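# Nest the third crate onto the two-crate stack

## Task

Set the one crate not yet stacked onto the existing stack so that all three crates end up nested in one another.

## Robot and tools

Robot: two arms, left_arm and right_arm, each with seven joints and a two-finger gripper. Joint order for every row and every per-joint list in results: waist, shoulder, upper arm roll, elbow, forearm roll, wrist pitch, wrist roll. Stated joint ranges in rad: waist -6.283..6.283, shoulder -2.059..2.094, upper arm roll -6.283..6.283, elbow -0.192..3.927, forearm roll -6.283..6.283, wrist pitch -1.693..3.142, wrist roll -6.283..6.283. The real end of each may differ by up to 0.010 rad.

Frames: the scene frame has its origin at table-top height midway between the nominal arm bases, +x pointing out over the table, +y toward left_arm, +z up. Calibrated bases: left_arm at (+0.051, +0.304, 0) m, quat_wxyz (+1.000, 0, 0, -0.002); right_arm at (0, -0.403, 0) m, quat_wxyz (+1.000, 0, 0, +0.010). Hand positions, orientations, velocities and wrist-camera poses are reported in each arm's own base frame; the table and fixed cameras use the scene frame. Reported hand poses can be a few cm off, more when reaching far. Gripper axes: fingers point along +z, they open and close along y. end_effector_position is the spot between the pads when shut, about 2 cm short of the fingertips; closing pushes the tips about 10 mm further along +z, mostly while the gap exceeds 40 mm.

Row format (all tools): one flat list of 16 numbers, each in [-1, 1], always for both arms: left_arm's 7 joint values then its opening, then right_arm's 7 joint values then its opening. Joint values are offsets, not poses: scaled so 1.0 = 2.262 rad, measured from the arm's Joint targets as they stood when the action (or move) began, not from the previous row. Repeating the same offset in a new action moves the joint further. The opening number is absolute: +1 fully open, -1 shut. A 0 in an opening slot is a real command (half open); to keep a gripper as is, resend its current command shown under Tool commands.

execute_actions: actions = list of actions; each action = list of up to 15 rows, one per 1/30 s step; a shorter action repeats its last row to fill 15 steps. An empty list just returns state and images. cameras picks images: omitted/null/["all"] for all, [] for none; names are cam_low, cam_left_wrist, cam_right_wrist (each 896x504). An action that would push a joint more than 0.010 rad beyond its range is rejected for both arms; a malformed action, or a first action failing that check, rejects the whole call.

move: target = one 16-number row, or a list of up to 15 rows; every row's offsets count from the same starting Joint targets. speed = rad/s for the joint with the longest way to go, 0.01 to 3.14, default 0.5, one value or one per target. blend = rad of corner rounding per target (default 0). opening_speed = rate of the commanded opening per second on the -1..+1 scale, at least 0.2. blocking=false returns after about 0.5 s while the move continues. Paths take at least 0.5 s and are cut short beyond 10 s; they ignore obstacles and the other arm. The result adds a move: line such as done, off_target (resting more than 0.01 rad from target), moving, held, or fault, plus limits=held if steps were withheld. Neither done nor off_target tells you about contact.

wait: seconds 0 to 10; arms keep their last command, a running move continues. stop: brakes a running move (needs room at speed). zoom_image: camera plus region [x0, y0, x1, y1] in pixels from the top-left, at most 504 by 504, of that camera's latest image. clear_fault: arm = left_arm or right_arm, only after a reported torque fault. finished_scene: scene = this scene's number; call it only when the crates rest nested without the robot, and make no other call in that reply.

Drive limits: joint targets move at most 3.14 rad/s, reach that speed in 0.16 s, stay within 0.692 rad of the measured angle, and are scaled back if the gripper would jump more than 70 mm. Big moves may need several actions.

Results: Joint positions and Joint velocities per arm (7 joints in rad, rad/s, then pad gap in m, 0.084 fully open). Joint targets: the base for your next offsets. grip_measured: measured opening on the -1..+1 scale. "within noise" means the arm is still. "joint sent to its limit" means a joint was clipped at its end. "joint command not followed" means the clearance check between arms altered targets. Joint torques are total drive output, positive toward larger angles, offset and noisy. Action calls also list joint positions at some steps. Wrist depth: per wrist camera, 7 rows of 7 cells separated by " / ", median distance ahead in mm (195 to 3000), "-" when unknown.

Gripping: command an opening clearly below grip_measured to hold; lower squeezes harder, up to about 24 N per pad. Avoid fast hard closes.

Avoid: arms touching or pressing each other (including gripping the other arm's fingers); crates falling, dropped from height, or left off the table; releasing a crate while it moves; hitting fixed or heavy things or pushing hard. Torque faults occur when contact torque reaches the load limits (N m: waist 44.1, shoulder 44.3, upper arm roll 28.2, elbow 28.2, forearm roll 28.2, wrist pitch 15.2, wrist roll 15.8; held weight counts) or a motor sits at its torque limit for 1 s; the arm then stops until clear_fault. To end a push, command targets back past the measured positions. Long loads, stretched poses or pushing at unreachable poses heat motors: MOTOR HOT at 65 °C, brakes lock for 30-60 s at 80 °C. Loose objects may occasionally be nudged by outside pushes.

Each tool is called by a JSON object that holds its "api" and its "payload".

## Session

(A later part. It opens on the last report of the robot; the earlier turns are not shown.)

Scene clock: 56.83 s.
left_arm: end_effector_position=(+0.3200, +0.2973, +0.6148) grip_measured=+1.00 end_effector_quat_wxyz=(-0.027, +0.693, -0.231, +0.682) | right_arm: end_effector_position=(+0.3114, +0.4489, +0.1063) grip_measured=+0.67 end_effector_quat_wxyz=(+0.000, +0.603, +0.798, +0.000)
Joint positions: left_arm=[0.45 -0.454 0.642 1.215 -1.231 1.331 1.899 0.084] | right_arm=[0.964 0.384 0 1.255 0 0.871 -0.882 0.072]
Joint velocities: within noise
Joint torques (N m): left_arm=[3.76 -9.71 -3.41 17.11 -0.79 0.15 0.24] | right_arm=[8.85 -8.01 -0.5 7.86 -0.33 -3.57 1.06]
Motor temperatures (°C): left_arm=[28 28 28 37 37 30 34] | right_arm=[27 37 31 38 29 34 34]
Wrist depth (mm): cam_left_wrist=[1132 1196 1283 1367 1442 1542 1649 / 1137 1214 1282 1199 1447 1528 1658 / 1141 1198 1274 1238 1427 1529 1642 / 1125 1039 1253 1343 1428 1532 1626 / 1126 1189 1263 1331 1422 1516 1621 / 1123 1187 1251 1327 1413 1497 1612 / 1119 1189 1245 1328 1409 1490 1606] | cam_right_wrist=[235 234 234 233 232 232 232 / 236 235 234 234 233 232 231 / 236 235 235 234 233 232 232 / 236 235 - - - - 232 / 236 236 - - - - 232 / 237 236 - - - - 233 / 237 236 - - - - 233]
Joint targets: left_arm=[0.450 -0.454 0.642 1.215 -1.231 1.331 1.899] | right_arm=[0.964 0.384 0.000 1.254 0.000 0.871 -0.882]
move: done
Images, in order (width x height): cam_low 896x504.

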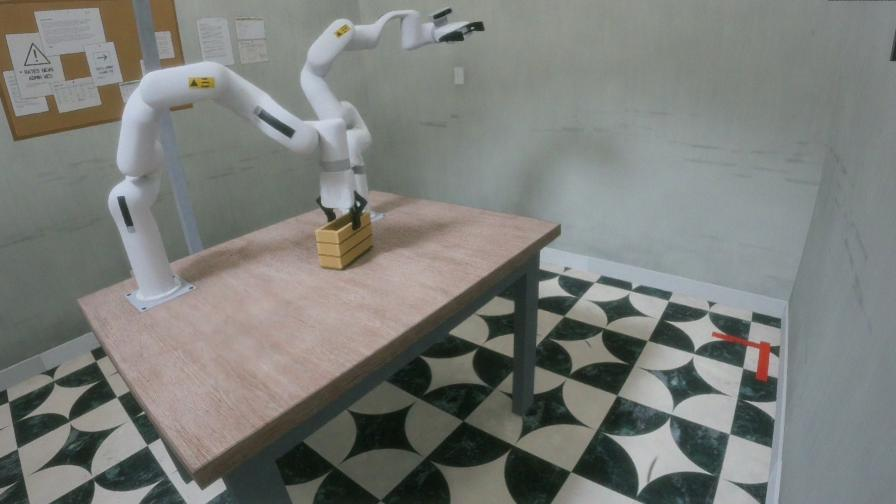

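{"api": "move", "payload": {"target": [[0,0,0,0,0,0,0,1,0,0,0,0,0,0,0,1],[0,0,0,0,0,0,0,1,0,-0.0198,0,0.014,0,0.0338,0,1]], "speed": 0.2, "opening_speed": 0.9, "cameras": ["cam_low","cam_right_wrist"]}}

{"api": "zoom_image", "payload": {"camera": "cam_low", "region": [300, 200, 380, 280]}}

Scene clock: 61.93 s.
left_arm: end_effector_position=(+0.3200, +0.2973, +0.6148) grip_measured=+1.00 end_effector_quat_wxyz=(-0.027, +0.693, -0.231, +0.682) | right_arm: end_effector_position=(+0.3114, +0.4488, +0.1370) grip_measured=+1.00 end_effector_quat_wxyz=(+0.000, +0.603, +0.798, +0.000)
Joint positions: left_arm=[0.45 -0.454 0.642 1.215 -1.231 1.331 1.899 0.084] | right_arm=[0.964 0.339 0 1.286 0 0.947 -0.882 0.084]
Joint velocities: within noise
Joint torques (N m): left_arm=[3.17 -8.71 -3.24 17.12 -0.68 0.18 0.11] | right_arm=[-8.2 -27.71 -0.06 24.84 -0.79 -1.01 0.71]
Motor temperatures (°C): left_arm=[28 28 28 37 37 30 34] | right_arm=[27 37 31 38 29 34 34]
Wrist depth (mm): cam_left_wrist=[1131 1205 1290 1358 1445 1535 1650 / 1144 1214 1284 1206 1439 1536 1635 / 1135 1200 1265 1251 1434 1532 1636 / 1129 1034 1255 1343 1425 1525 1639 / 1129 1181 1260 1331 1421 1504 1606 / 1120 1189 1263 1324 1404 1502 1619 / 1119 1184 1253 1330 1408 1485 1601] | cam_right_wrist=[265 264 264 263 262 261 260 / 266 265 264 263 262 262 261 / 266 265 264 263 263 262 261 / 266 266 265 - - 262 261 / 267 266 265 - - 262 261 / 267 266 265 - - 263 262 / 268 267 266 - - 263 262]
Joint targets: left_arm=[0.450 -0.454 0.642 1.215 -1.231 1.331 1.899] | right_arm=[0.964 0.339 0.000 1.286 0.000 0.947 -0.882]
move: done
Images, in order (width x height): cam_low 896x504, cam_right_wrist 896x504.

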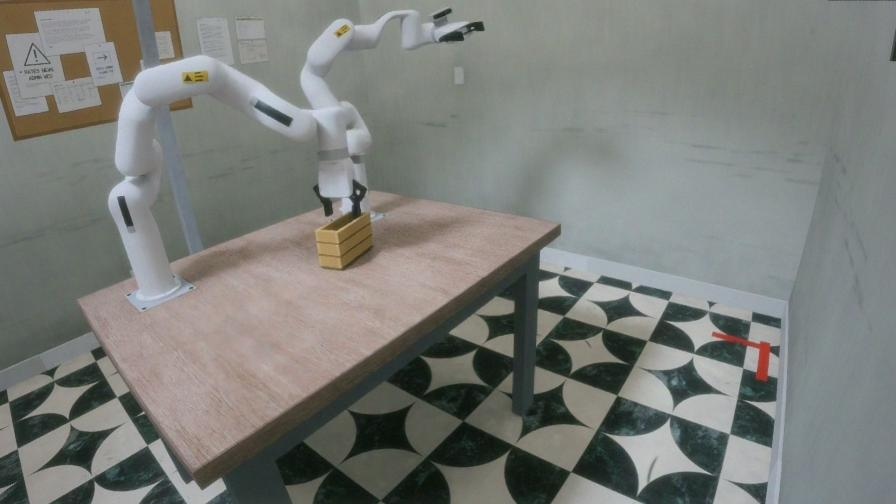

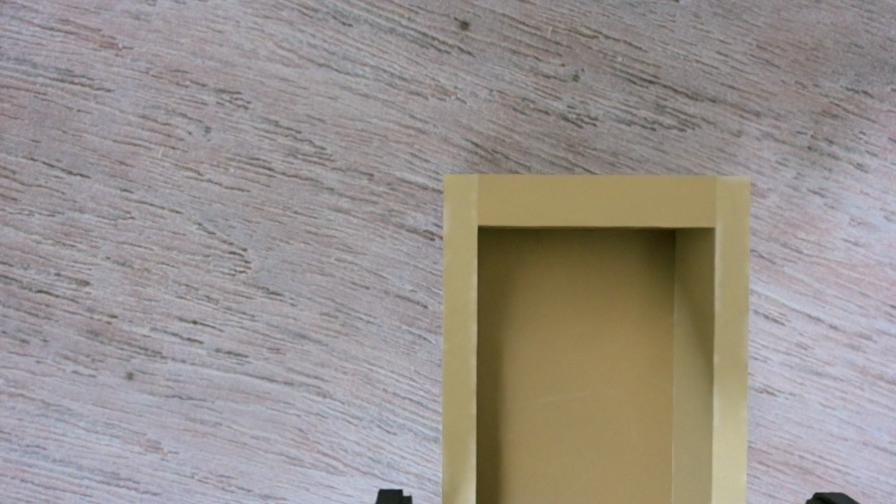

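Scaled by 6.300 from the camera's 896x504 image, which has a finer 1280x720 frame.

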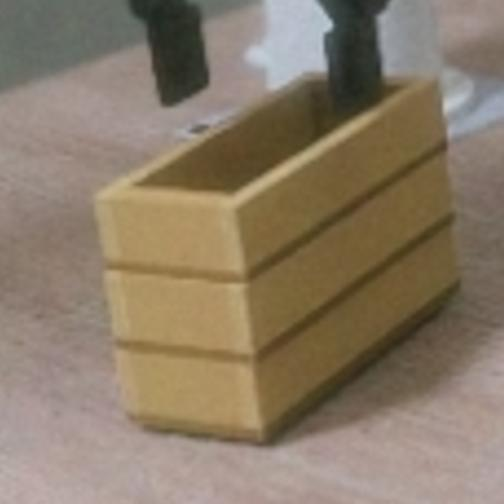

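{"api": "finished_scene", "payload": {"scene": 2}}

The scene is finished: the task was done.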